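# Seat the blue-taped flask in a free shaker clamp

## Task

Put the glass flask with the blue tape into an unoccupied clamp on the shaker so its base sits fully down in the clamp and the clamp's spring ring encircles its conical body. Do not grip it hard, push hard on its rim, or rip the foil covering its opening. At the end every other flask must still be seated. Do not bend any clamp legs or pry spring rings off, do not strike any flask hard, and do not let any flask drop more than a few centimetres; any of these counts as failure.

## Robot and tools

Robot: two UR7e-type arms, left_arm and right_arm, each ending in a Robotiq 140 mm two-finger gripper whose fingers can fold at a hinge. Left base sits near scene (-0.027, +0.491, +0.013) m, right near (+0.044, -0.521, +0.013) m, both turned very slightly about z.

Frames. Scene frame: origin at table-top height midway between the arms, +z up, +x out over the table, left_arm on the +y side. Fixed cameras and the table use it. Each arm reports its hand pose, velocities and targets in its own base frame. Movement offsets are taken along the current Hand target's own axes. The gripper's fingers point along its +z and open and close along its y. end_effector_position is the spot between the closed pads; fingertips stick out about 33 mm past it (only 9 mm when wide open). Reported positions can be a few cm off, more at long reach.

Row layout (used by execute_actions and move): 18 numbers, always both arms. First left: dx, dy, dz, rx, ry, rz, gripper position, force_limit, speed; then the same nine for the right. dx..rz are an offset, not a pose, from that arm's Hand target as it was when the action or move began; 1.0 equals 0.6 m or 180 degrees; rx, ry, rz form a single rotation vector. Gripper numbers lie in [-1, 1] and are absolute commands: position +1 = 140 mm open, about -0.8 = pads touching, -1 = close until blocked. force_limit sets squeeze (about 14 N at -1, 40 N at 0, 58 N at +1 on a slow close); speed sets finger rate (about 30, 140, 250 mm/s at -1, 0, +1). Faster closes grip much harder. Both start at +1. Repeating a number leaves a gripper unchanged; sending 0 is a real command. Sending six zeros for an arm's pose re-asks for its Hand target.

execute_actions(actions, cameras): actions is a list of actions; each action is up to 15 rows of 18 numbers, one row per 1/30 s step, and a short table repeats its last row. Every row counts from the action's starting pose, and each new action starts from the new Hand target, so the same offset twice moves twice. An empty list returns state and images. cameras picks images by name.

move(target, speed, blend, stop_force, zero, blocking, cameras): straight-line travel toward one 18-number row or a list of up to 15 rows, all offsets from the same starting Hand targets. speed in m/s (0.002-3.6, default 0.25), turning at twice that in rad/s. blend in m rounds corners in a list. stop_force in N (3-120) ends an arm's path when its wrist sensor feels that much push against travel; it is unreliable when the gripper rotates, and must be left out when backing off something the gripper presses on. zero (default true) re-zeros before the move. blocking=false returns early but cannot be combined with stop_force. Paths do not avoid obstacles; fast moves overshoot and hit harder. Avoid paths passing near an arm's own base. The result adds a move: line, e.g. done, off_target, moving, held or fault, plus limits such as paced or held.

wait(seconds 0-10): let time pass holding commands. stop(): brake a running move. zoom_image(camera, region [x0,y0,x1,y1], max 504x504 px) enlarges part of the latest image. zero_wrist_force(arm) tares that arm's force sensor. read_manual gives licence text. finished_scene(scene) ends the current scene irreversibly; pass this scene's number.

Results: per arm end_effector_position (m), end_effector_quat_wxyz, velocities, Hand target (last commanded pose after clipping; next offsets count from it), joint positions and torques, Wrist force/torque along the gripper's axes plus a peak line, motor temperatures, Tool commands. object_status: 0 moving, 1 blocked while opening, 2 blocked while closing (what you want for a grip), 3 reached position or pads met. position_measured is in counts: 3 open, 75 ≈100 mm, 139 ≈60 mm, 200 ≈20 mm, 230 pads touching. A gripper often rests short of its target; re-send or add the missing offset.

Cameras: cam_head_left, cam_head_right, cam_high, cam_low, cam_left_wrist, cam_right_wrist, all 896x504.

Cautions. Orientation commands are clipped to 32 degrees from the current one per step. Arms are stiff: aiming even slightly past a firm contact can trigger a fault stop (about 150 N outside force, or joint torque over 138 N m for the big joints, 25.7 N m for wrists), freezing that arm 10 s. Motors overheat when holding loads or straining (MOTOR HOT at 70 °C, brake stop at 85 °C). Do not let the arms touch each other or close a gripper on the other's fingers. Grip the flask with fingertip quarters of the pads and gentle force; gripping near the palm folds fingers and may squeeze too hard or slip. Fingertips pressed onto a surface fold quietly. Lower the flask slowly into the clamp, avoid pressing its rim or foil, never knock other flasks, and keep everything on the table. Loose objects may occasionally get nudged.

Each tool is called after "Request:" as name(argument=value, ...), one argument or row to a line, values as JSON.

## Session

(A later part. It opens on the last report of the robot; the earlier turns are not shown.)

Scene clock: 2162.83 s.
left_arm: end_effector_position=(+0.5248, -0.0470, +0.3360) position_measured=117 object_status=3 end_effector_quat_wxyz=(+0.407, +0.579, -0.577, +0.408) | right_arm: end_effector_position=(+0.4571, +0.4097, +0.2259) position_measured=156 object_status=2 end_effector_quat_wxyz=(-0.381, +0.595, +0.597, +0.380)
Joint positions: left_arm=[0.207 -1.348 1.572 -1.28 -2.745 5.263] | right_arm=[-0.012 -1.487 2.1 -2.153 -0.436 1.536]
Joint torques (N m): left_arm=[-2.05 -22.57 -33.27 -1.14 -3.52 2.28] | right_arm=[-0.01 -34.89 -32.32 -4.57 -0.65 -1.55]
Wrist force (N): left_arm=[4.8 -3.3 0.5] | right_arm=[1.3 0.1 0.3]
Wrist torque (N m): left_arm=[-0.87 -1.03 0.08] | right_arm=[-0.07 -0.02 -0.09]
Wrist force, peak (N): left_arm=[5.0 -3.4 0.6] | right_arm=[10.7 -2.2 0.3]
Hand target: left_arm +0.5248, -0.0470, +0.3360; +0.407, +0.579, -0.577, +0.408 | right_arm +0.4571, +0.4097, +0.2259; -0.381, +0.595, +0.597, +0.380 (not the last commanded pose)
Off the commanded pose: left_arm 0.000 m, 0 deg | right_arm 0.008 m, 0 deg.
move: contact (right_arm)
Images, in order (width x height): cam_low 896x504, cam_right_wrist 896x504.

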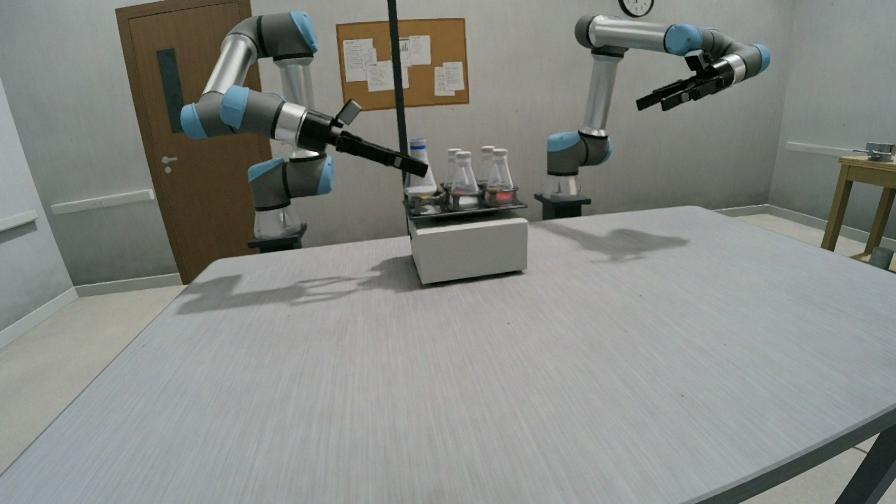

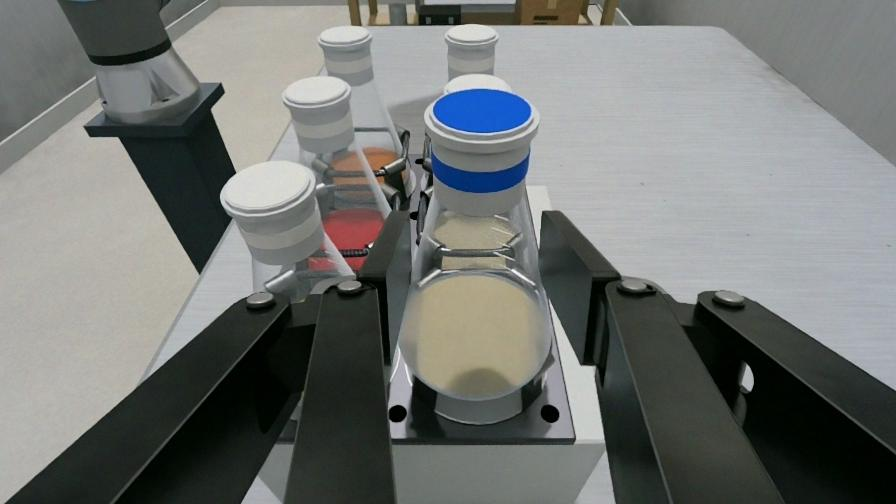

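Request:
move(
  target=[0,0,0,0,0,0,0.1,-0.02,-1,-0.0453,0,0.0212,0,0,0,-1,-0.02,-1],
  speed=0.01,
  stop_force=35,
  cameras=["cam_low","cam_right_wrist"],
)

Request:
zoom_image(
  camera="cam_low",
  region=[380, 110, 540, 230],
)

Scene clock: 2183.60 s.
left_arm: end_effector_position=(+0.5248, -0.0470, +0.3360) position_measured=117 object_status=3 end_effector_quat_wxyz=(+0.407, +0.579, -0.577, +0.408) | right_arm: end_effector_position=(+0.4571, +0.4098, +0.2230) position_measured=156 object_status=2 end_effector_quat_wxyz=(-0.381, +0.595, +0.597, +0.380)
Joint positions: left_arm=[0.207 -1.348 1.572 -1.28 -2.745 5.263] | right_arm=[-0.012 -1.482 2.104 -2.162 -0.435 1.536]
Joint torques (N m): left_arm=[-1.01 -23.11 -34.1 -1.24 -3.65 2.1] | right_arm=[-9.14 -23 -22.27 -0.3 -6.72 -2.41]
Wrist force (N): left_arm=[4.8 -3.4 0.6] | right_arm=[32.7 -1.7 -6.5]
Wrist torque (N m): left_arm=[-0.89 -1.04 0.08] | right_arm=[0.15 -0.28 0.70]
Wrist force, peak (N): left_arm=[5.0 -3.6 0.5] | right_arm=[41.3 -1.5 -8.2]
Hand target: left_arm +0.5248, -0.0470, +0.3360; +0.407, +0.579, -0.577, +0.408 | right_arm +0.4571, +0.4098, +0.2229; -0.381, +0.595, +0.597, +0.380 (not the last commanded pose)
Off the commanded pose: left_arm 0.000 m, 0 deg | right_arm 0.027 m, 0 deg.
move: contact (right_arm)
Images, in order (width x height): cam_low 896x504, cam_right_wrist 896x504.

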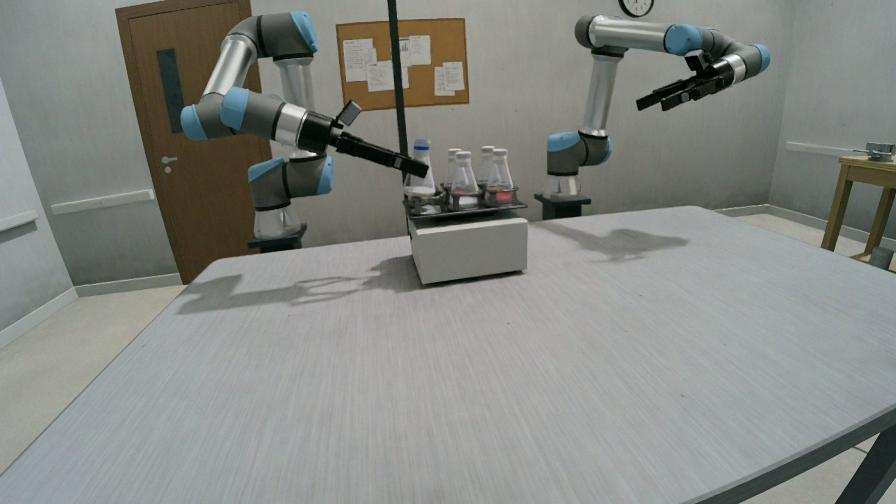

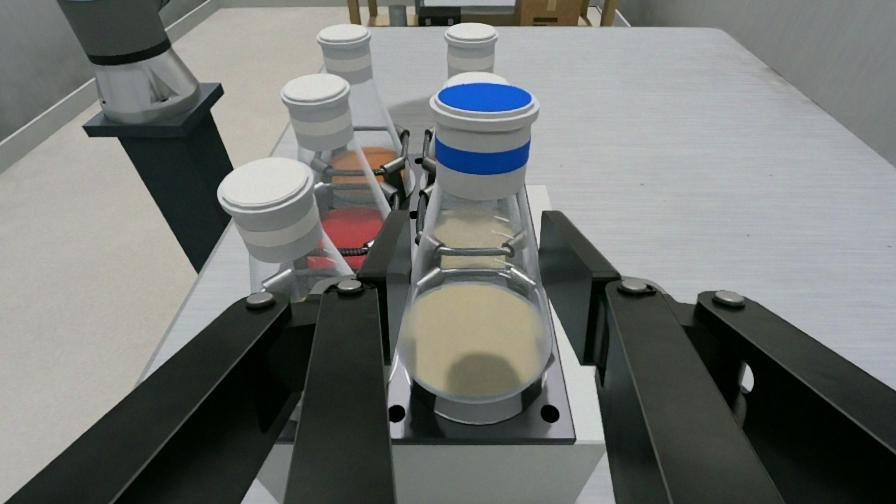

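Scaled by 3.150 from the camera's 896x504 image, which has a finer 1280x720 frame.

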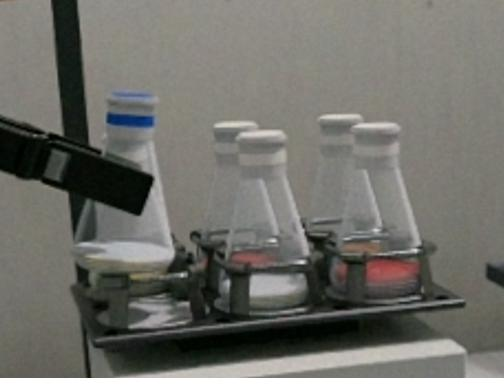

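Request:
move(
  target=[0,0,0,0,0,0,0.1,-0.02,-1,0.0222,0,0.0162,0,-0.0556,0,-1,-0.02,-1],
  speed=0.05,
  cameras=["cam_low","cam_right_wrist"],
)

Request:
zoom_image(
  camera="cam_low",
  region=[380, 110, 540, 230],
)

Scene clock: 2192.67 s.
left_arm: end_effector_position=(+0.5248, -0.0470, +0.3360) position_measured=117 object_status=3 end_effector_quat_wxyz=(+0.407, +0.579, -0.577, +0.408) | right_arm: end_effector_position=(+0.4571, +0.4242, +0.2310) position_measured=156 object_status=2 end_effector_quat_wxyz=(-0.327, +0.626, +0.628, +0.327) end_effector_velocity=(-0.001, +0.001, +0.000) end_effector_angular_velocity=(+0.005, +0.000, +0.003)
Joint positions: left_arm=[0.207 -1.348 1.572 -1.28 -2.745 5.263] | right_arm=[0.077 -1.509 2.01 -2.179 -0.614 1.701]
Joint velocities: left_arm=[within noise] | right_arm=[0 0.001 0.002 0 0.005 -0.004]
Joint torques (N m): left_arm=[-0.32 -23.46 -33.53 -1.79 -3.71 2.26] | right_arm=[-6.52 -28.1 -14.36 -2.9 4.75 -2.09]
Wrist force (N): left_arm=[4.8 -3.4 0.4] | right_arm=[-0.7 0.1 0.6]
Wrist torque (N m): left_arm=[-0.90 -1.03 0.08] | right_arm=[0.09 -0.01 -0.04]
Wrist force, peak (N): left_arm=[5.1 -3.4 0.5] | right_arm=[34.0 -1.4 -6.5]
Hand target: left_arm +0.5248, -0.0470, +0.3360; +0.407, +0.579, -0.577, +0.408 | right_arm +0.4571, +0.4242, +0.2309; -0.327, +0.626, +0.628, +0.327
Off the commanded pose: left_arm 0.000 m, 0 deg | right_arm 0.000 m, 0 deg.
move: done
Images, in order (width x height): cam_low 896x504, cam_right_wrist 896x504.

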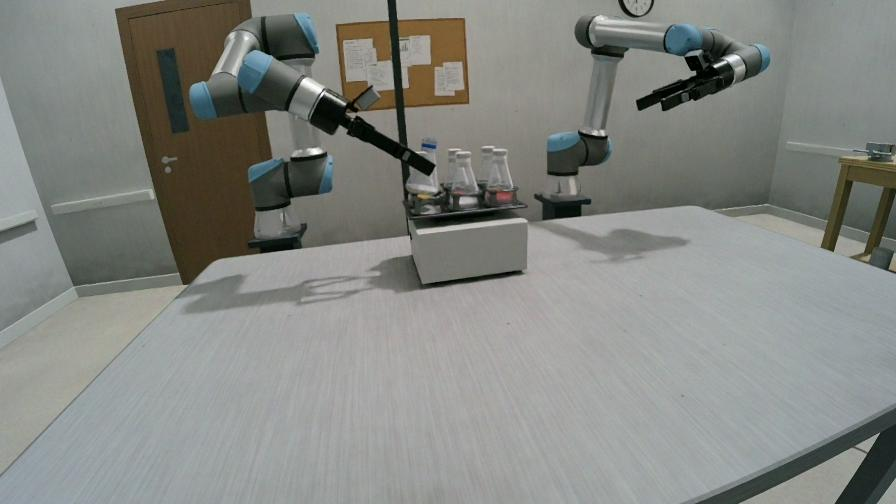

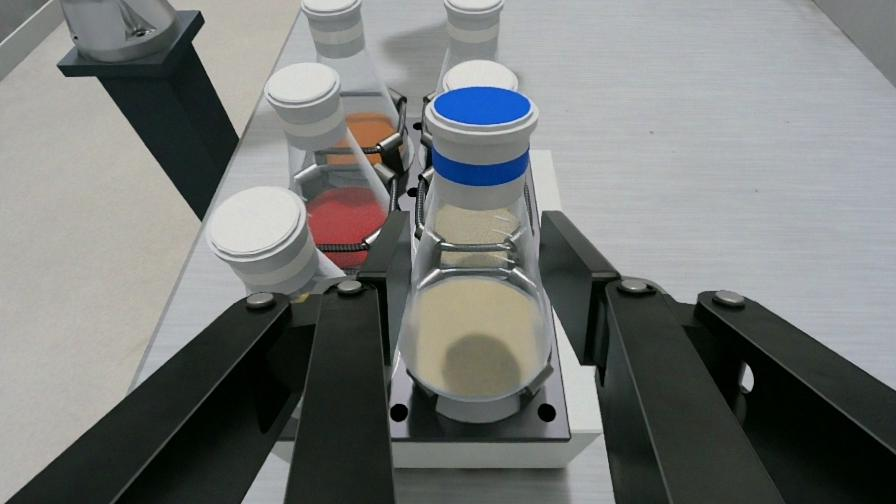

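Scaled by 3.150 from the camera's 896x504 image, which has a finer 1280x720 frame.

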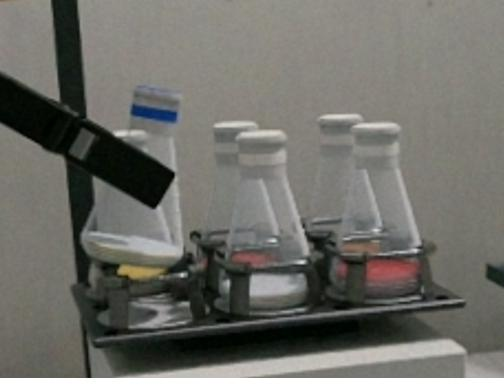

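Request:
zoom_image(
  camera="cam_low",
  region=[395, 170, 465, 220],
)

Request:
zoom_image(
  camera="cam_right_wrist",
  region=[360, 180, 600, 440],
)

Scaled by 7.200 from the camera's 896x504 image, which has a finer 1280x720 frame.

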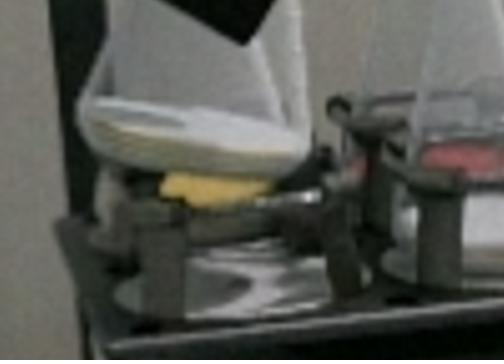

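Scaled by 1.938 from the camera's 896x504 image, which has a finer 1280x720 frame.

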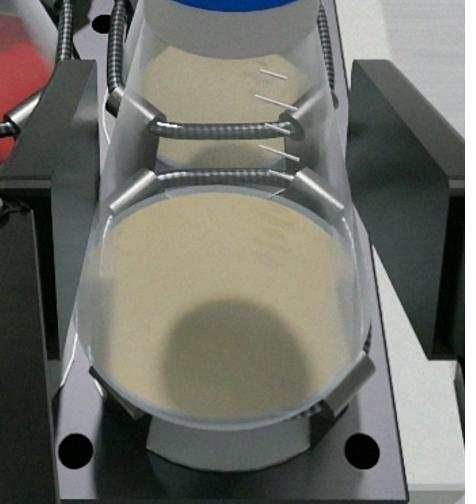

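Request:
move(
  target=[
    [0,0,0,0,0,0,0.1,-0.02,-1,-0.0067,0,-0.0096,0,0,0,-1,-0.02,-1],
    [0,0,0,0,0,0,0.1,-0.02,-1,-0.0477,0,0.0191,0,0,0,-1,-0.02,-1],
  ],
  speed=0.015,
  stop_force=12,
  cameras=["cam_low","cam_right_wrist"],
)

Request:
zoom_image(
  camera="cam_low",
  region=[395, 130, 495, 220],
)

Request:
zoom_image(
  camera="cam_right_wrist",
  region=[360, 180, 600, 440],
)

Scene clock: 2216.60 s.
left_arm: end_effector_position=(+0.5248, -0.0470, +0.3360) position_measured=117 object_status=3 end_effector_quat_wxyz=(+0.407, +0.579, -0.577, +0.408) | right_arm: end_effector_position=(+0.4572, +0.4172, +0.2264) position_measured=156 object_status=2 end_effector_quat_wxyz=(-0.327, +0.626, +0.628, +0.327)
Joint positions: left_arm=[0.207 -1.348 1.572 -1.28 -2.745 5.263] | right_arm=[0.062 -1.512 2.021 -2.166 -0.612 1.675]
Joint torques (N m): left_arm=[-1.22 -22.8 -32.54 -1.79 -3.74 2.21] | right_arm=[-8.23 -32 -30.1 -3.67 -2.83 -1.4]
Wrist force (N): left_arm=[4.7 -3.3 0.7] | right_arm=[9.6 0.4 -2.6]
Wrist torque (N m): left_arm=[-0.89 -1.01 0.08] | right_arm=[0.12 -0.15 0.13]
Wrist force, peak (N): left_arm=[5.2 -3.4 0.5] | right_arm=[18.0 0.5 -5.2]
Hand target: left_arm +0.5248, -0.0470, +0.3360; +0.407, +0.579, -0.577, +0.408 | right_arm +0.4572, +0.4171, +0.2264; -0.327, +0.626, +0.628, +0.327 (not the last commanded pose)
Off the commanded pose: left_arm 0.000 m, 0 deg | right_arm 0.026 m, 0 deg.
move: contact (right_arm); path passed 1 of 2 targets
Images, in order (width x height): cam_low 896x504, cam_right_wrist 896x504.

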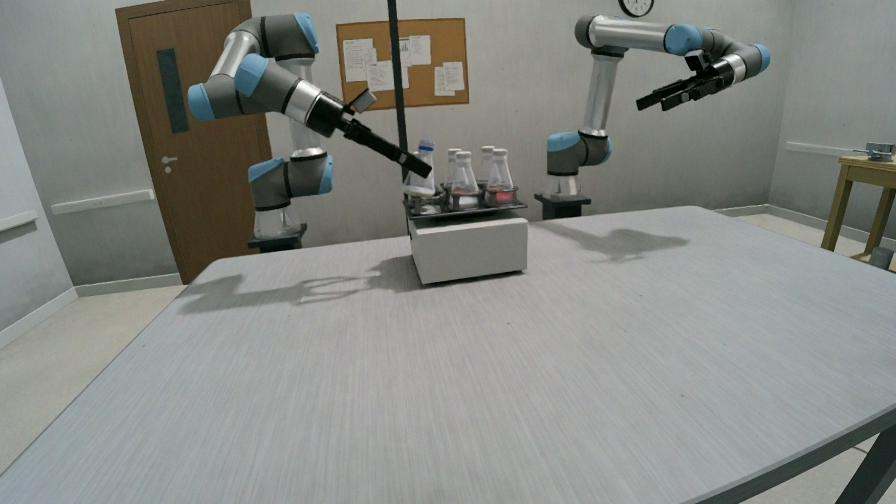

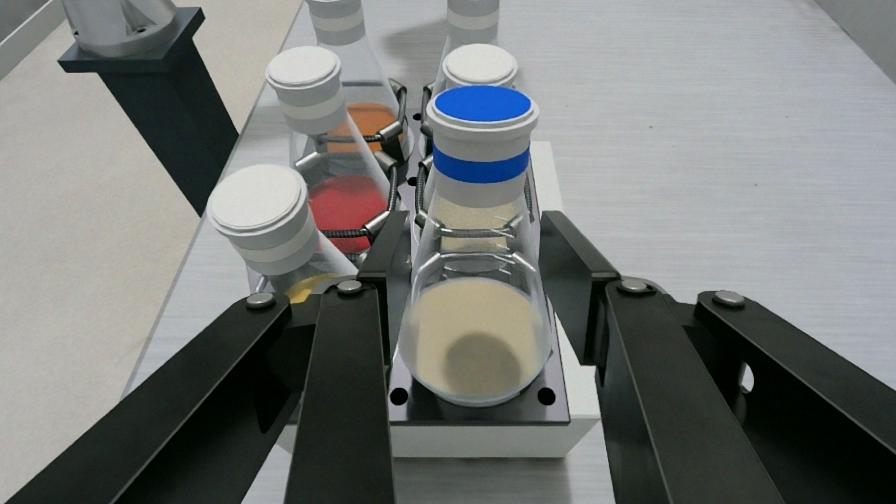

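Scaled by 5.040 from the camera's 896x504 image, which has a finer 1280x720 frame.

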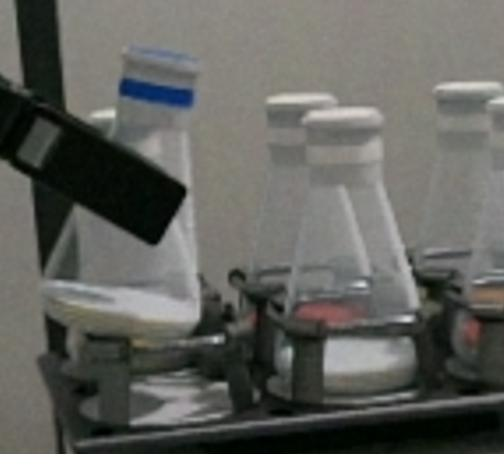

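Scaled by 1.938 from the camera's 896x504 image, which has a finer 1280x720 frame.

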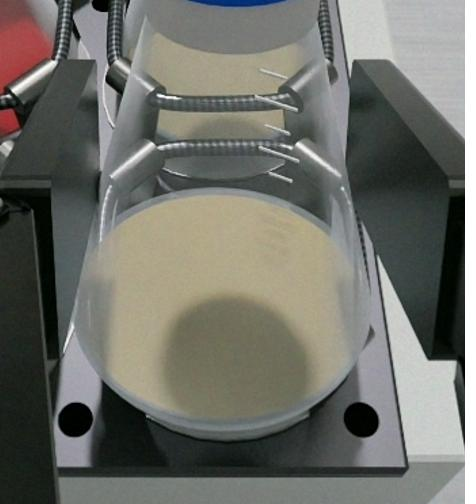

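Request:
move(
  target=[0,0,0,0,0,0,0.1,-0.02,-1,-0.0342,0,0.0239,0,0,0,-1,-0.02,-1],
  speed=0.01,
  stop_force=35,
  cameras=["cam_low","cam_right_wrist"],
)

Request:
zoom_image(
  camera="cam_low",
  region=[395, 130, 495, 220],
)

Request:
zoom_image(
  camera="cam_right_wrist",
  region=[360, 180, 600, 440],
)

Scene clock: 2232.30 s.
left_arm: end_effector_position=(+0.5248, -0.0470, +0.3360) position_measured=117 object_status=3 end_effector_quat_wxyz=(+0.407, +0.579, -0.577, +0.408) | right_arm: end_effector_position=(+0.4553, +0.4267, +0.2167) position_measured=156 object_status=2 end_effector_quat_wxyz=(-0.347, +0.615, +0.619, +0.343)
Joint positions: left_arm=[0.207 -1.348 1.572 -1.28 -2.745 5.263] | right_arm=[0.061 -1.479 2.058 -2.235 -0.553 1.673]
Joint torques (N m): left_arm=[-0.38 -23.59 -32.88 -1.81 -3.62 2.21] | right_arm=[-9.61 -18.79 -4.02 4.45 -7.01 1.24]
Wrist force (N): left_arm=[4.9 -3.5 0.5] | right_arm=[44.1 11.0 -1.6]
Wrist torque (N m): left_arm=[-0.92 -1.04 0.08] | right_arm=[-0.17 -0.13 0.52]
Wrist force, peak (N): left_arm=[5.1 -3.5 0.4] | right_arm=[44.5 -1.2 -12.6]
Hand target: left_arm +0.5248, -0.0470, +0.3360; +0.407, +0.579, -0.577, +0.408 | right_arm +0.4572, +0.4172, +0.2014; -0.327, +0.626, +0.628, +0.327
Off the commanded pose: left_arm 0.000 m, 0 deg | right_arm 0.018 m, 3 deg.
move: off_target (right_arm)
Images, in order (width x height): cam_low 896x504, cam_right_wrist 896x504.

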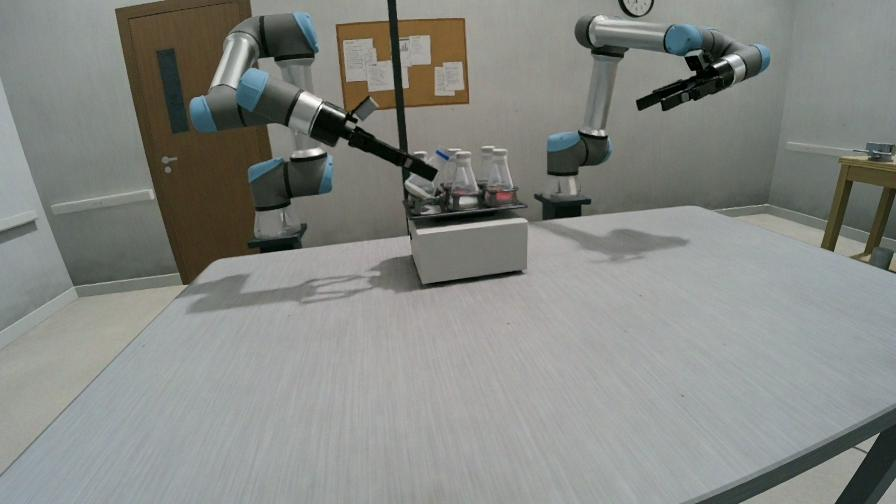

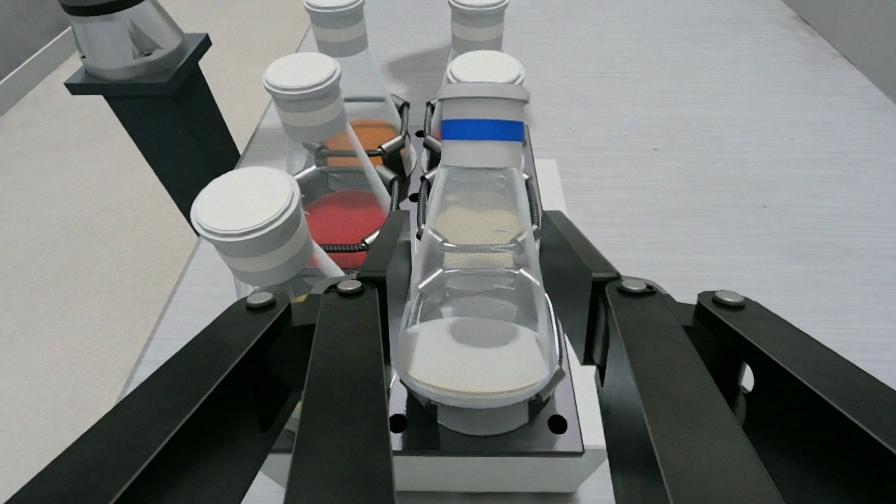

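Scaled by 5.040 from the camera's 896x504 image, which has a finer 1280x720 frame.

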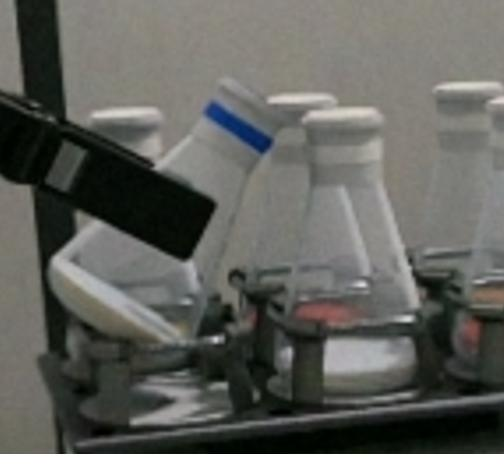

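Scaled by 1.938 from the camera's 896x504 image, which has a finer 1280x720 frame.

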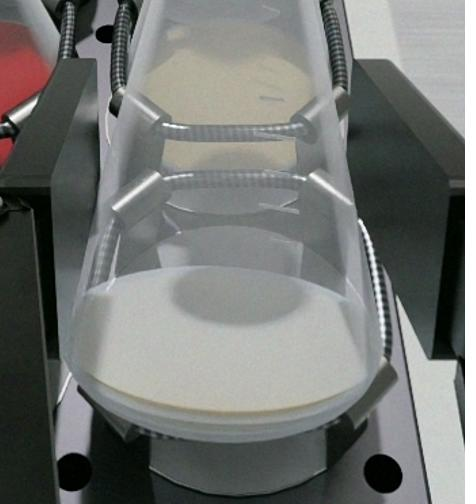

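Request:
move(
  target=[
    [0,0,0,0,0,0,0.1,-0.02,-1,0.071,0,-0.0293,0,0,0,-1,-0.02,-1],
    [0,0,0,0,0,0,0.1,-0.02,-1,0.22,0,-0.14,0,0,0,-1,-0.02,-1],
  ],
  speed=0.05,
  cameras=["cam_low","cam_right_wrist"],
)

Scene clock: 2266.37 s.
left_arm: end_effector_position=(+0.5248, -0.0470, +0.3360) position_measured=117 object_status=3 end_effector_quat_wxyz=(+0.407, +0.579, -0.577, +0.408) | right_arm: end_effector_position=(+0.4570, +0.4238, +0.3579) position_measured=156 object_status=2 end_effector_quat_wxyz=(-0.327, +0.626, +0.628, +0.327)
Joint positions: left_arm=[0.207 -1.348 1.572 -1.28 -2.745 5.263] | right_arm=[0.076 -1.612 1.77 -1.836 -0.614 1.7]
Joint torques (N m): left_arm=[-0.42 -23.96 -32.65 -2.06 -3.63 2.44] | right_arm=[-4.72 -12.53 -14.64 -4.71 3.79 -1.72]
Wrist force (N): left_arm=[4.6 -3.5 0.5] | right_arm=[-0.6 0.1 0.7]
Wrist torque (N m): left_arm=[-0.91 -0.99 0.08] | right_arm=[0.06 -0.05 0.07]
Wrist force, peak (N): left_arm=[4.9 -3.7 0.4] | right_arm=[44.0 11.1 -1.5]
Hand target: left_arm +0.5248, -0.0470, +0.3360; +0.407, +0.579, -0.577, +0.408 | right_arm +0.4570, +0.4239, +0.3577; -0.327, +0.626, +0.628, +0.327
Off the commanded pose: left_arm 0.000 m, 0 deg | right_arm 0.000 m, 0 deg.
move: done
Images, in order (width x height): cam_low 896x504, cam_right_wrist 896x504.

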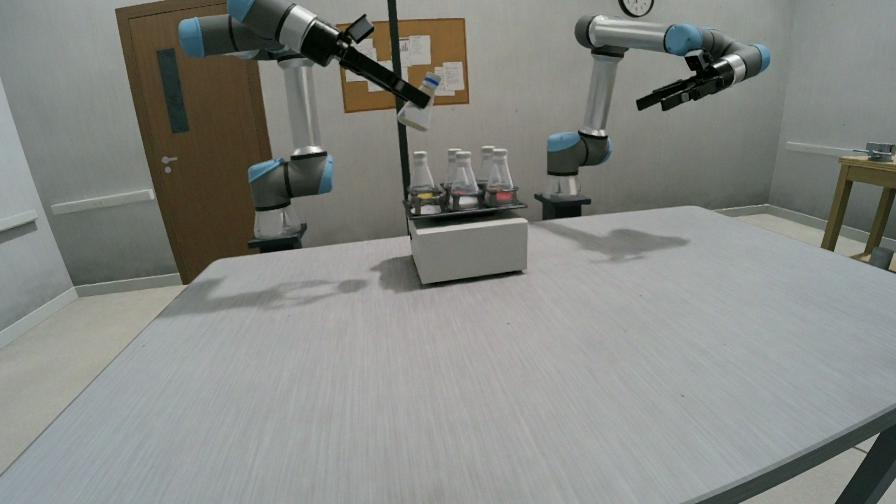

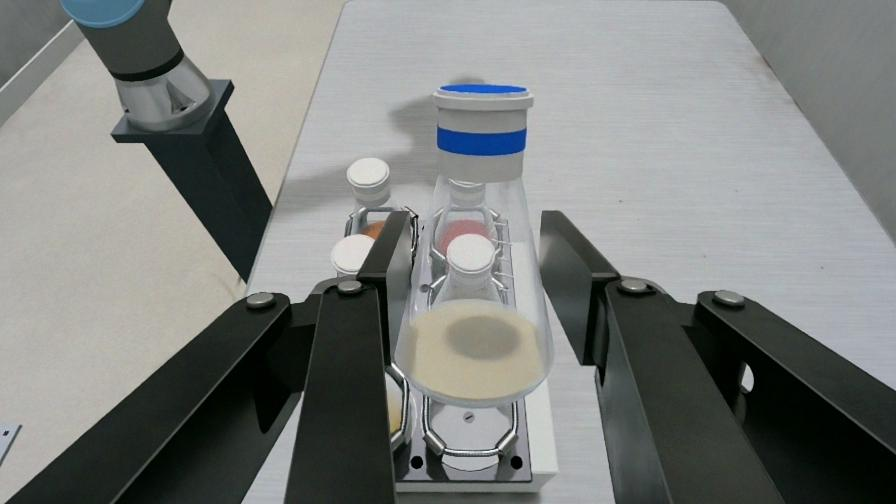

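Request:
move(
  target=[0,0,0,0,0,0,0.1,-0.02,-1,0.086,0.345,0.123,0,0.111,0,-1,-0.02,-1],
  speed=0.2,
)

Request:
move(
  target=[0,0,0,0,0,0,0.1,-0.02,-1,-0.435,0,0.1166,0,0,0,-1,-0.02,-1],
  speed=0.15,
  cameras=["cam_low","cam_right_wrist"],
)

Scene clock: 2275.90 s.
left_arm: end_effector_position=(+0.5248, -0.0470, +0.3360) position_measured=117 object_status=3 end_effector_quat_wxyz=(+0.407, +0.579, -0.577, +0.408) | right_arm: end_effector_position=(+0.6637, +0.5144, +0.3579) position_measured=156 object_status=2 end_effector_quat_wxyz=(-0.431, +0.560, +0.562, +0.430)
Joint positions: left_arm=[0.207 -1.348 1.572 -1.28 -2.745 5.263] | right_arm=[0.119 -1.02 1.348 -2.312 -0.285 1.998]
Joint torques (N m): left_arm=[1.72 -25.11 -33.68 -2.17 -3.54 2.34] | right_arm=[-6.56 -37.27 -35.65 -1.02 1.78 -1.83]
Wrist force (N): left_arm=[4.8 -3.4 0.4] | right_arm=[-1.0 -0.6 0.3]
Wrist torque (N m): left_arm=[-0.89 -1.03 0.08] | right_arm=[-0.17 0.01 0.09]
Wrist force, peak (N): left_arm=[5.0 -3.5 0.5] | right_arm=[-1.7 1.8 1.2]
Hand target: left_arm +0.5248, -0.0470, +0.3360; +0.407, +0.579, -0.577, +0.408 | right_arm +0.6638, +0.5144, +0.3580; -0.431, +0.560, +0.562, +0.431
Off the commanded pose: left_arm 0.000 m, 0 deg | right_arm 0.000 m, 0 deg.
move: done

Scene clock: 2278.13 s.
left_arm: end_effector_position=(+0.5248, -0.0470, +0.3360) position_measured=117 object_status=3 end_effector_quat_wxyz=(+0.407, +0.579, -0.577, +0.408) | right_arm: end_effector_position=(+0.6641, +0.5147, +0.0878) position_measured=156 object_status=2 end_effector_quat_wxyz=(-0.431, +0.560, +0.562, +0.431)
Joint positions: left_arm=[0.207 -1.348 1.572 -1.28 -2.745 5.263] | right_arm=[0.119 -0.66 1.511 -2.836 -0.285 1.999]
Joint torques (N m): left_arm=[1.42 -23.79 -34.64 -2.07 -3.61 2.17] | right_arm=[4.8 -55.35 -13.56 -1.15 0.21 -1.72]
Wrist force (N): left_arm=[4.9 -3.4 0.6] | right_arm=[-0.7 -0.5 0.2]
Wrist torque (N m): left_arm=[-0.89 -1.06 0.07] | right_arm=[-0.16 -0.05 -0.08]
Wrist force, peak (N): left_arm=[5.0 -3.4 0.4] | right_arm=[-3.4 -0.6 0.9]
Hand target: left_arm +0.5248, -0.0470, +0.3360; +0.407, +0.579, -0.577, +0.408 | right_arm +0.6641, +0.5147, +0.0877; -0.431, +0.560, +0.562, +0.431
Off the commanded pose: left_arm 0.000 m, 0 deg | right_arm 0.000 m, 0 deg.
move: done
Images, in order (width x height): cam_low 896x504, cam_right_wrist 896x504.

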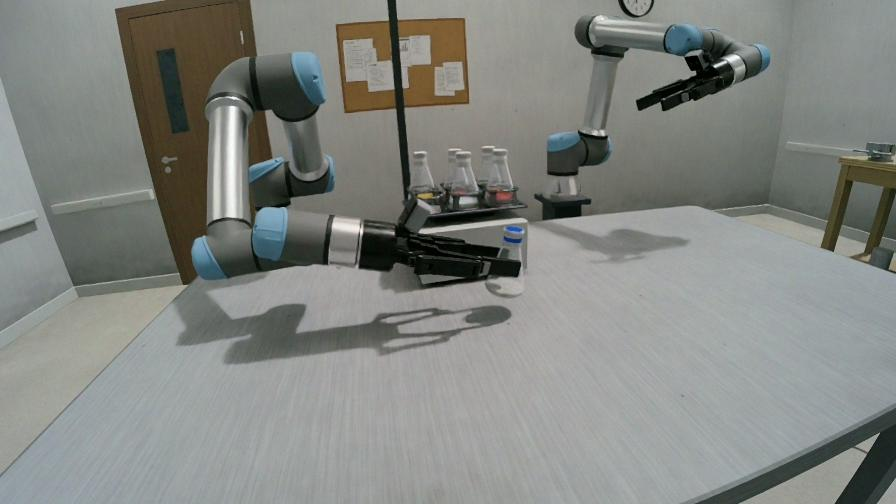

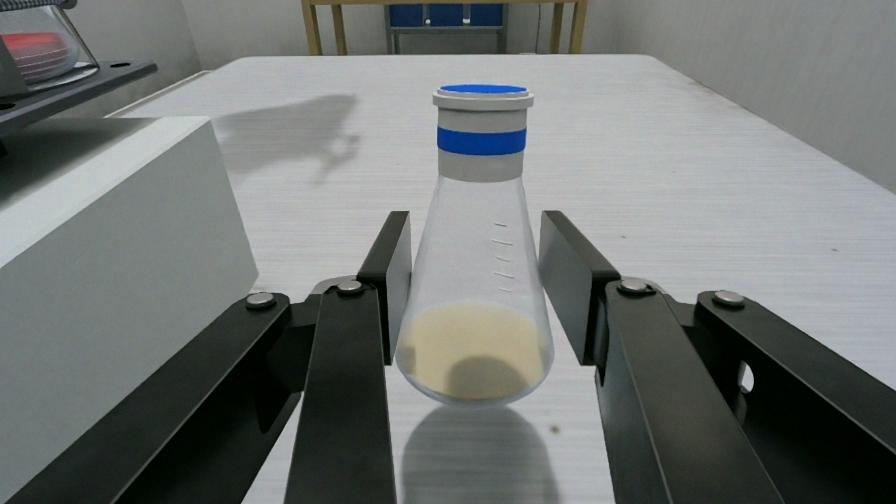

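Request:
move(
  target=[0,0,0,0,0,0,0.1,-0.02,-1,-0.0966,0,0.0259,0,0,0,-1,-0.02,-1],
  speed=0.02,
  stop_force=10,
)

Request:
move(
  target=[0,0,0,0,0,0,0.1,-0.02,-1,0,0,0,0,0,0,0.2,-0.02,-1],
  cameras=["cam_low","cam_right_wrist"],
)

Scene clock: 2286.43 s.
left_arm: end_effector_position=(+0.5248, -0.0470, +0.3360) position_measured=117 object_status=3 end_effector_quat_wxyz=(+0.407, +0.579, -0.577, +0.408) | right_arm: end_effector_position=(+0.6642, +0.5147, +0.0515) position_measured=156 object_status=2 end_effector_quat_wxyz=(-0.431, +0.560, +0.562, +0.431)
Joint positions: left_arm=[0.207 -1.348 1.572 -1.28 -2.745 5.263] | right_arm=[0.119 -0.594 1.5 -2.891 -0.286 1.999]
Joint torques (N m): left_arm=[0.79 -23.84 -33.26 -2.2 -3.81 2.31] | right_arm=[5.41 -60.65 -6.35 -2.86 -0.2 -1.43]
Wrist force (N): left_arm=[4.7 -3.3 0.6] | right_arm=[1.5 0.3 -0.5]
Wrist torque (N m): left_arm=[-0.87 -0.99 0.08] | right_arm=[-0.22 -0.10 -0.10]
Wrist force, peak (N): left_arm=[4.9 -3.6 0.4] | right_arm=[18.0 -3.7 -11.5]
Hand target: left_arm +0.5248, -0.0470, +0.3360; +0.407, +0.579, -0.577, +0.408 | right_arm +0.6642, +0.5147, +0.0515; -0.431, +0.560, +0.562, +0.431 (not the last commanded pose)
Off the commanded pose: left_arm 0.000 m, 0 deg | right_arm 0.024 m, 0 deg.
move: contact (right_arm)

Scene clock: 2287.77 s.
left_arm: end_effector_position=(+0.5248, -0.0470, +0.3360) position_measured=117 object_status=3 end_effector_quat_wxyz=(+0.407, +0.579, -0.577, +0.408) | right_arm: end_effector_position=(+0.6642, +0.5147, +0.0515) position_measured=104 object_status=0 end_effector_quat_wxyz=(-0.431, +0.560, +0.562, +0.431)
Joint positions: left_arm=[0.207 -1.348 1.572 -1.28 -2.745 5.263] | right_arm=[0.119 -0.594 1.5 -2.891 -0.286 1.999]
Joint torques (N m): left_arm=[0.9 -23.89 -32.88 -2.61 -3.55 2.09] | right_arm=[4.4 -61.89 -11.79 -4.94 2.67 -1.59]
Wrist force (N): left_arm=[4.7 -3.4 0.4] | right_arm=[0.1 -0.5 0.0]
Wrist torque (N m): left_arm=[-0.88 -1.00 0.08] | right_arm=[-0.17 -0.05 -0.06]
Wrist force, peak (N): left_arm=[5.1 -3.3 0.6] | right_arm=[0.0 -0.8 -0.1]
Hand target: left_arm +0.5248, -0.0470, +0.3360; +0.407, +0.579, -0.577, +0.408 | right_arm +0.6642, +0.5147, +0.0515; -0.431, +0.560, +0.562, +0.431
Off the commanded pose: left_arm 0.000 m, 0 deg | right_arm 0.000 m, 0 deg.
move: done
Images, in order (width x height): cam_low 896x504, cam_right_wrist 896x504.

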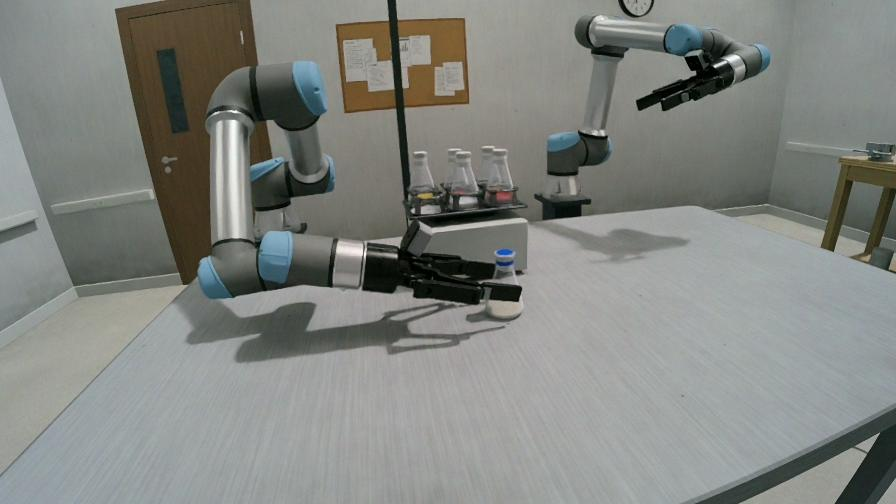

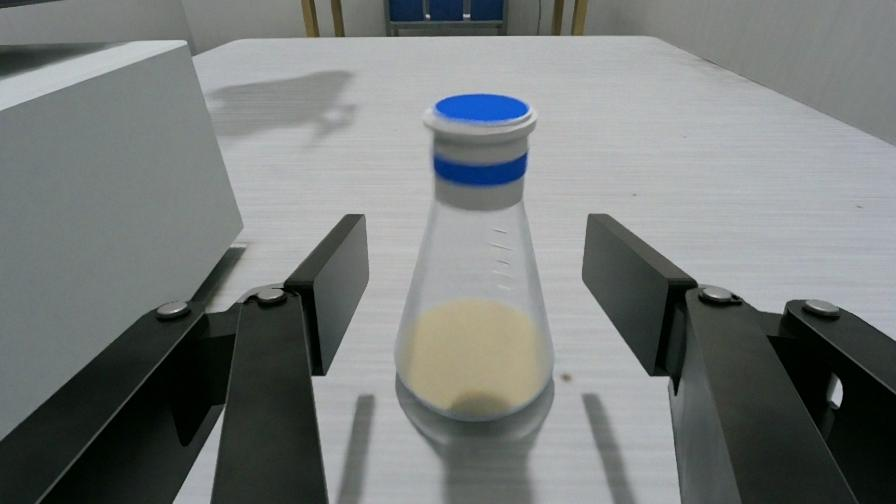

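Request:
move(
  target=[0,0,0,0,0,0,0.1,-0.02,-1,0.0258,0,-0.0069,0,0,0,0.2,-0.02,-1],
  speed=0.05,
)

Request:
move(
  target=[0,0,0,0,0,0,0.1,-0.02,-1,0,0,0,0,0,0,-1,-0.02,-1],
)

Request:
wait(
  seconds=1.5,
  cameras=["cam_low","cam_right_wrist"],
)

Scene clock: 2303.40 s.
left_arm: end_effector_position=(+0.5248, -0.0470, +0.3360) position_measured=117 object_status=3 end_effector_quat_wxyz=(+0.407, +0.579, -0.577, +0.408) | right_arm: end_effector_position=(+0.6641, +0.5147, +0.0677) position_measured=104 object_status=3 end_effector_quat_wxyz=(-0.431, +0.560, +0.562, +0.431)
Joint positions: left_arm=[0.207 -1.348 1.572 -1.28 -2.745 5.263] | right_arm=[0.119 -0.624 1.506 -2.867 -0.286 1.999]
Joint torques (N m): left_arm=[3.07 -24.35 -34.32 -2.67 -3.55 2.21] | right_arm=[4.83 -39.2 -13.73 -4.41 4.53 -1.85]
Wrist force (N): left_arm=[4.6 -3.2 0.7] | right_arm=[0.1 -0.5 -0.1]
Wrist torque (N m): left_arm=[-0.86 -0.98 0.07] | right_arm=[-0.18 -0.07 -0.09]
Wrist force, peak (N): left_arm=[4.9 -3.6 0.5] | right_arm=[0.8 -0.6 -0.2]
Hand target: left_arm +0.5248, -0.0470, +0.3360; +0.407, +0.579, -0.577, +0.408 | right_arm +0.6641, +0.5147, +0.0676; -0.431, +0.560, +0.562, +0.431
Off the commanded pose: left_arm 0.000 m, 0 deg | right_arm 0.000 m, 0 deg.
move: done

Scene clock: 2305.13 s.
left_arm: end_effector_position=(+0.5248, -0.0470, +0.3360) position_measured=117 object_status=3 end_effector_quat_wxyz=(+0.407, +0.579, -0.577, +0.408) | right_arm: end_effector_position=(+0.6641, +0.5147, +0.0676) position_measured=172 object_status=2 end_effector_quat_wxyz=(-0.431, +0.560, +0.562, +0.431)
Joint positions: left_arm=[0.207 -1.348 1.572 -1.28 -2.745 5.263] | right_arm=[0.119 -0.623 1.506 -2.867 -0.286 1.999]
Joint torques (N m): left_arm=[2.64 -23.85 -32.5 -2.53 -3.74 2.12] | right_arm=[0.7 -38.92 -28.58 -4.81 3.28 -1.96]
Wrist force (N): left_arm=[4.7 -3.2 0.6] | right_arm=[0.6 -0.7 -0.8]
Wrist torque (N m): left_arm=[-0.85 -1.00 0.08] | right_arm=[-0.17 -0.10 -0.07]
Wrist force, peak (N): left_arm=[5.0 -3.5 0.7] | right_arm=[1.1 -0.6 -0.7]
Hand target: left_arm +0.5248, -0.0470, +0.3360; +0.407, +0.579, -0.577, +0.408 | right_arm +0.6641, +0.5147, +0.0676; -0.431, +0.560, +0.562, +0.431
Off the commanded pose: left_arm 0.000 m, 0 deg | right_arm 0.000 m, 0 deg.
move: done

Scene clock: 2306.63 s.
left_arm: end_effector_position=(+0.5248, -0.0470, +0.3360) position_measured=117 object_status=3 end_effector_quat_wxyz=(+0.407, +0.579, -0.577, +0.408) | right_arm: end_effector_position=(+0.6641, +0.5147, +0.0676) position_measured=172 object_status=2 end_effector_quat_wxyz=(-0.431, +0.560, +0.562, +0.431)
Joint positions: left_arm=[0.207 -1.348 1.572 -1.28 -2.745 5.263] | right_arm=[0.119 -0.623 1.506 -2.867 -0.286 1.999]
Joint torques (N m): left_arm=[1.88 -23.65 -33.33 -2.57 -3.49 2.21] | right_arm=[-2.54 -42.56 -26.89 -4 2.49 -1.94]
Wrist force (N): left_arm=[4.9 -3.2 0.6] | right_arm=[0.5 -0.6 -0.8]
Wrist torque (N m): left_arm=[-0.85 -1.05 0.07] | right_arm=[-0.14 -0.09 -0.07]
Wrist force, peak (N): left_arm=[5.0 -3.4 0.7] | right_arm=[1.4 -0.5 -0.7]
Hand target: left_arm +0.5248, -0.0470, +0.3360; +0.407, +0.579, -0.577, +0.408 | right_arm +0.6641, +0.5147, +0.0676; -0.431, +0.560, +0.562, +0.431
Tool commands: left_gripper/position=+0.1 left_gripper/force_limit=-0.02 left_gripper/speed=-1.0 right_gripper/position=-1.0 right_gripper/force_limit=-0.02 right_gripper/speed=-1.0
Off the commanded pose: left_arm 0.000 m, 0 deg | right_arm 0.000 m, 0 deg.
wait: 1.50 s; at rest by 0.17 s
Images, in order (width x height): cam_low 896x504, cam_right_wrist 896x504.

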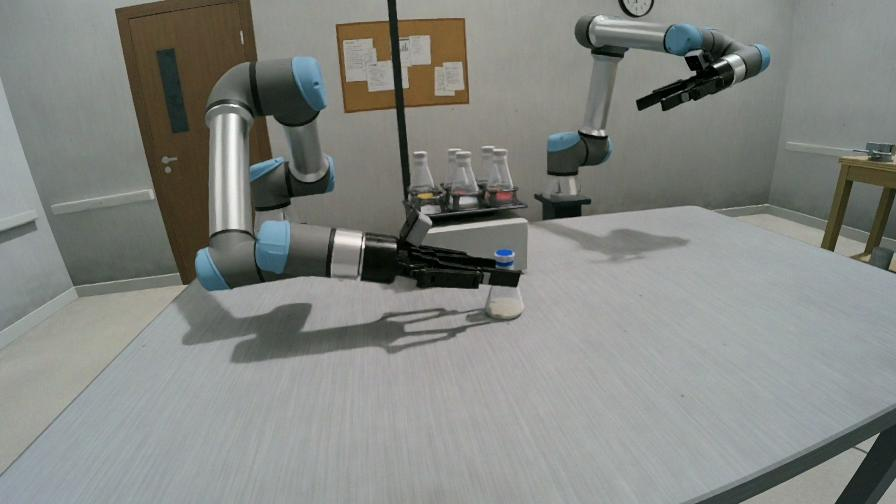

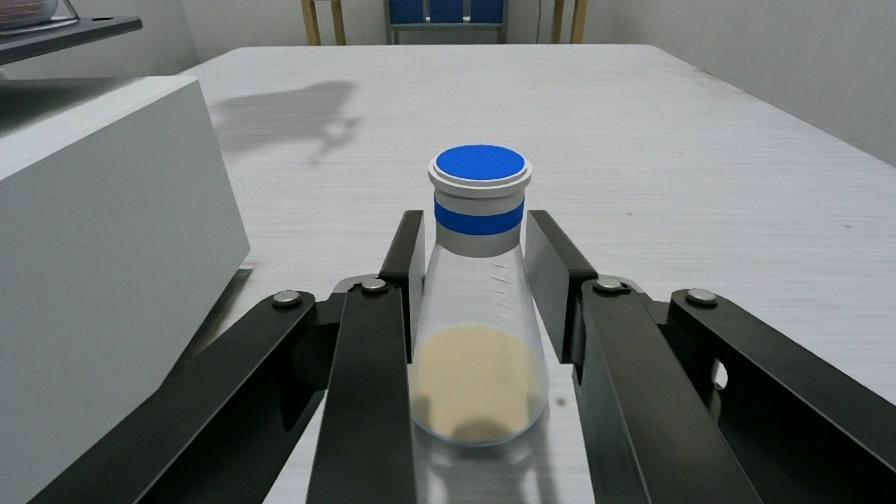

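Request:
move(
  target=[0,0,0,0,0,0,0.1,-0.02,-1,0,0,0,0,0,0,-0.3,-0.02,-1],
)

Request:
move(
  target=[0,0,0,0,0,0,0.1,-0.02,-1,0.0145,0,-0.003,0,0,0,-0.3,-0.02,-1],
  speed=0.05,
)

Request:
move(
  target=[0,0,0,0,0,0,0.1,-0.02,-1,0,0,0,0,0,0,-1,-0.02,-1],
)

Request:
wait(
  seconds=1.5,
  cameras=["cam_right_wrist"],
)

Scene clock: 2318.43 s.
left_arm: end_effector_position=(+0.5248, -0.0470, +0.3360) position_measured=117 object_status=3 end_effector_quat_wxyz=(+0.407, +0.579, -0.577, +0.408) | right_arm: end_effector_position=(+0.6641, +0.5147, +0.0676) position_measured=167 object_status=3 end_effector_quat_wxyz=(-0.431, +0.560, +0.562, +0.431)
Joint positions: left_arm=[0.207 -1.348 1.572 -1.28 -2.745 5.263] | right_arm=[0.119 -0.623 1.506 -2.867 -0.286 1.999]
Joint torques (N m): left_arm=[3.2 -24.53 -33.99 -2.85 -3.64 2.32] | right_arm=[-7.18 -47.28 -23.69 -2.77 0.22 -1.86]
Wrist force (N): left_arm=[4.7 -3.3 0.6] | right_arm=[0.0 -0.4 -0.1]
Wrist torque (N m): left_arm=[-0.88 -1.02 0.08] | right_arm=[-0.13 -0.07 -0.08]
Wrist force, peak (N): left_arm=[5.1 -3.3 0.6] | right_arm=[1.3 -0.7 -0.7]
Hand target: left_arm +0.5248, -0.0470, +0.3360; +0.407, +0.579, -0.577, +0.408 | right_arm +0.6641, +0.5147, +0.0676; -0.431, +0.560, +0.562, +0.431
Off the commanded pose: left_arm 0.000 m, 0 deg | right_arm 0.000 m, 0 deg.
move: done

Scene clock: 2319.13 s.
left_arm: end_effector_position=(+0.5248, -0.0470, +0.3360) position_measured=117 object_status=3 end_effector_quat_wxyz=(+0.407, +0.579, -0.577, +0.408) | right_arm: end_effector_position=(+0.6641, +0.5152, +0.0766) position_measured=167 object_status=3 end_effector_quat_wxyz=(-0.431, +0.560, +0.562, +0.431)
Joint positions: left_arm=[0.207 -1.348 1.572 -1.28 -2.745 5.263] | right_arm=[0.12 -0.639 1.508 -2.856 -0.286 2.001]
Joint torques (N m): left_arm=[3.78 -24.38 -34.24 -2.62 -3.72 2.31] | right_arm=[5.83 -42.74 -8.88 -2.61 -0.32 0.53]
Wrist force (N): left_arm=[4.8 -3.3 0.4] | right_arm=[0.2 -0.5 0.1]
Wrist torque (N m): left_arm=[-0.87 -1.02 0.08] | right_arm=[-0.15 -0.09 -0.09]
Wrist force, peak (N): left_arm=[5.0 -3.4 0.6] | right_arm=[-0.8 -0.5 0.2]
Hand target: left_arm +0.5248, -0.0470, +0.3360; +0.407, +0.579, -0.577, +0.408 | right_arm +0.6641, +0.5152, +0.0764; -0.431, +0.560, +0.562, +0.431
Off the commanded pose: left_arm 0.000 m, 0 deg | right_arm 0.000 m, 0 deg.
move: done

Scene clock: 2319.70 s.
left_arm: end_effector_position=(+0.5248, -0.0470, +0.3360) position_measured=117 object_status=3 end_effector_quat_wxyz=(+0.407, +0.579, -0.577, +0.408) | right_arm: end_effector_position=(+0.6641, +0.5152, +0.0764) position_measured=179 object_status=2 end_effector_quat_wxyz=(-0.431, +0.560, +0.562, +0.431)
Joint positions: left_arm=[0.207 -1.348 1.572 -1.28 -2.745 5.263] | right_arm=[0.12 -0.639 1.508 -2.856 -0.286 2.001]
Joint torques (N m): left_arm=[4.45 -24.65 -33.52 -2.72 -3.8 2.21] | right_arm=[5.37 -37.38 -13.5 -4.48 0.07 -1.88]
Wrist force (N): left_arm=[4.8 -3.2 0.3] | right_arm=[2.7 -0.6 -1.3]
Wrist torque (N m): left_arm=[-0.85 -1.02 0.08] | right_arm=[-0.16 -0.13 -0.08]
Wrist force, peak (N): left_arm=[4.9 -3.5 0.5] | right_arm=[2.7 -0.6 -1.3]
Hand target: left_arm +0.5248, -0.0470, +0.3360; +0.407, +0.579, -0.577, +0.408 | right_arm +0.6641, +0.5152, +0.0764; -0.431, +0.560, +0.562, +0.431
Off the commanded pose: left_arm 0.000 m, 0 deg | right_arm 0.000 m, 0 deg.
move: done

Scene clock: 2321.20 s.
left_arm: end_effector_position=(+0.5248, -0.0470, +0.3360) position_measured=117 object_status=3 end_effector_quat_wxyz=(+0.407, +0.579, -0.577, +0.408) | right_arm: end_effector_position=(+0.6641, +0.5152, +0.0764) position_measured=179 object_status=2 end_effector_quat_wxyz=(-0.431, +0.560, +0.562, +0.431)
Joint positions: left_arm=[0.207 -1.348 1.572 -1.28 -2.745 5.263] | right_arm=[0.12 -0.639 1.508 -2.856 -0.286 2.001]
Joint torques (N m): left_arm=[2.77 -23.34 -34.64 -2.61 -3.69 2.26] | right_arm=[3.96 -38.06 -24.31 -3.57 0.99 -1.89]
Wrist force (N): left_arm=[4.8 -3.3 0.5] | right_arm=[2.5 -0.8 -1.5]
Wrist torque (N m): left_arm=[-0.86 -1.04 0.07] | right_arm=[-0.17 -0.13 -0.08]
Wrist force, peak (N): left_arm=[4.9 -3.5 0.4] | right_arm=[3.4 -0.6 -1.4]
Hand target: left_arm +0.5248, -0.0470, +0.3360; +0.407, +0.579, -0.577, +0.408 | right_arm +0.6641, +0.5152, +0.0764; -0.431, +0.560, +0.562, +0.431
Tool commands: left_gripper/position=+0.1 left_gripper/force_limit=-0.02 left_gripper/speed=-1.0 right_gripper/position=-1.0 right_gripper/force_limit=-0.02 right_gripper/speed=-1.0
Off the commanded pose: left_arm 0.000 m, 0 deg | right_arm 0.000 m, 0 deg.
wait: 1.50 s; at rest by 0.17 s
Images, in order (width x height): cam_right_wrist 896x504.

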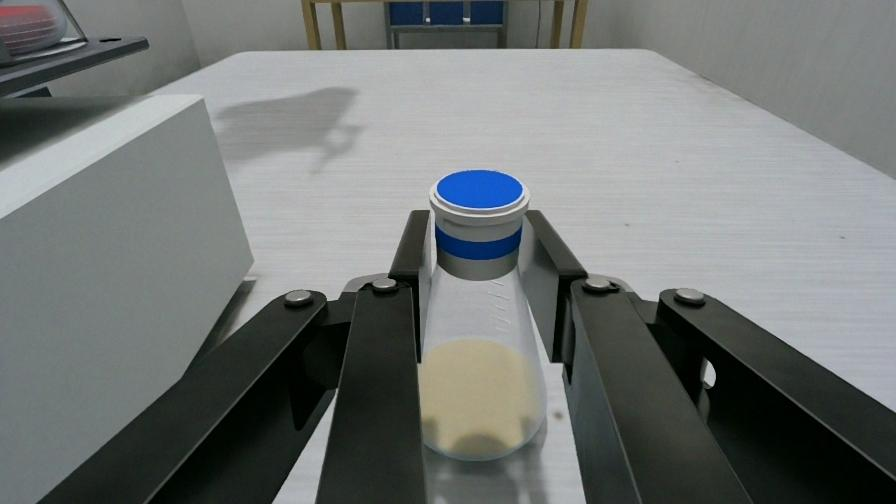

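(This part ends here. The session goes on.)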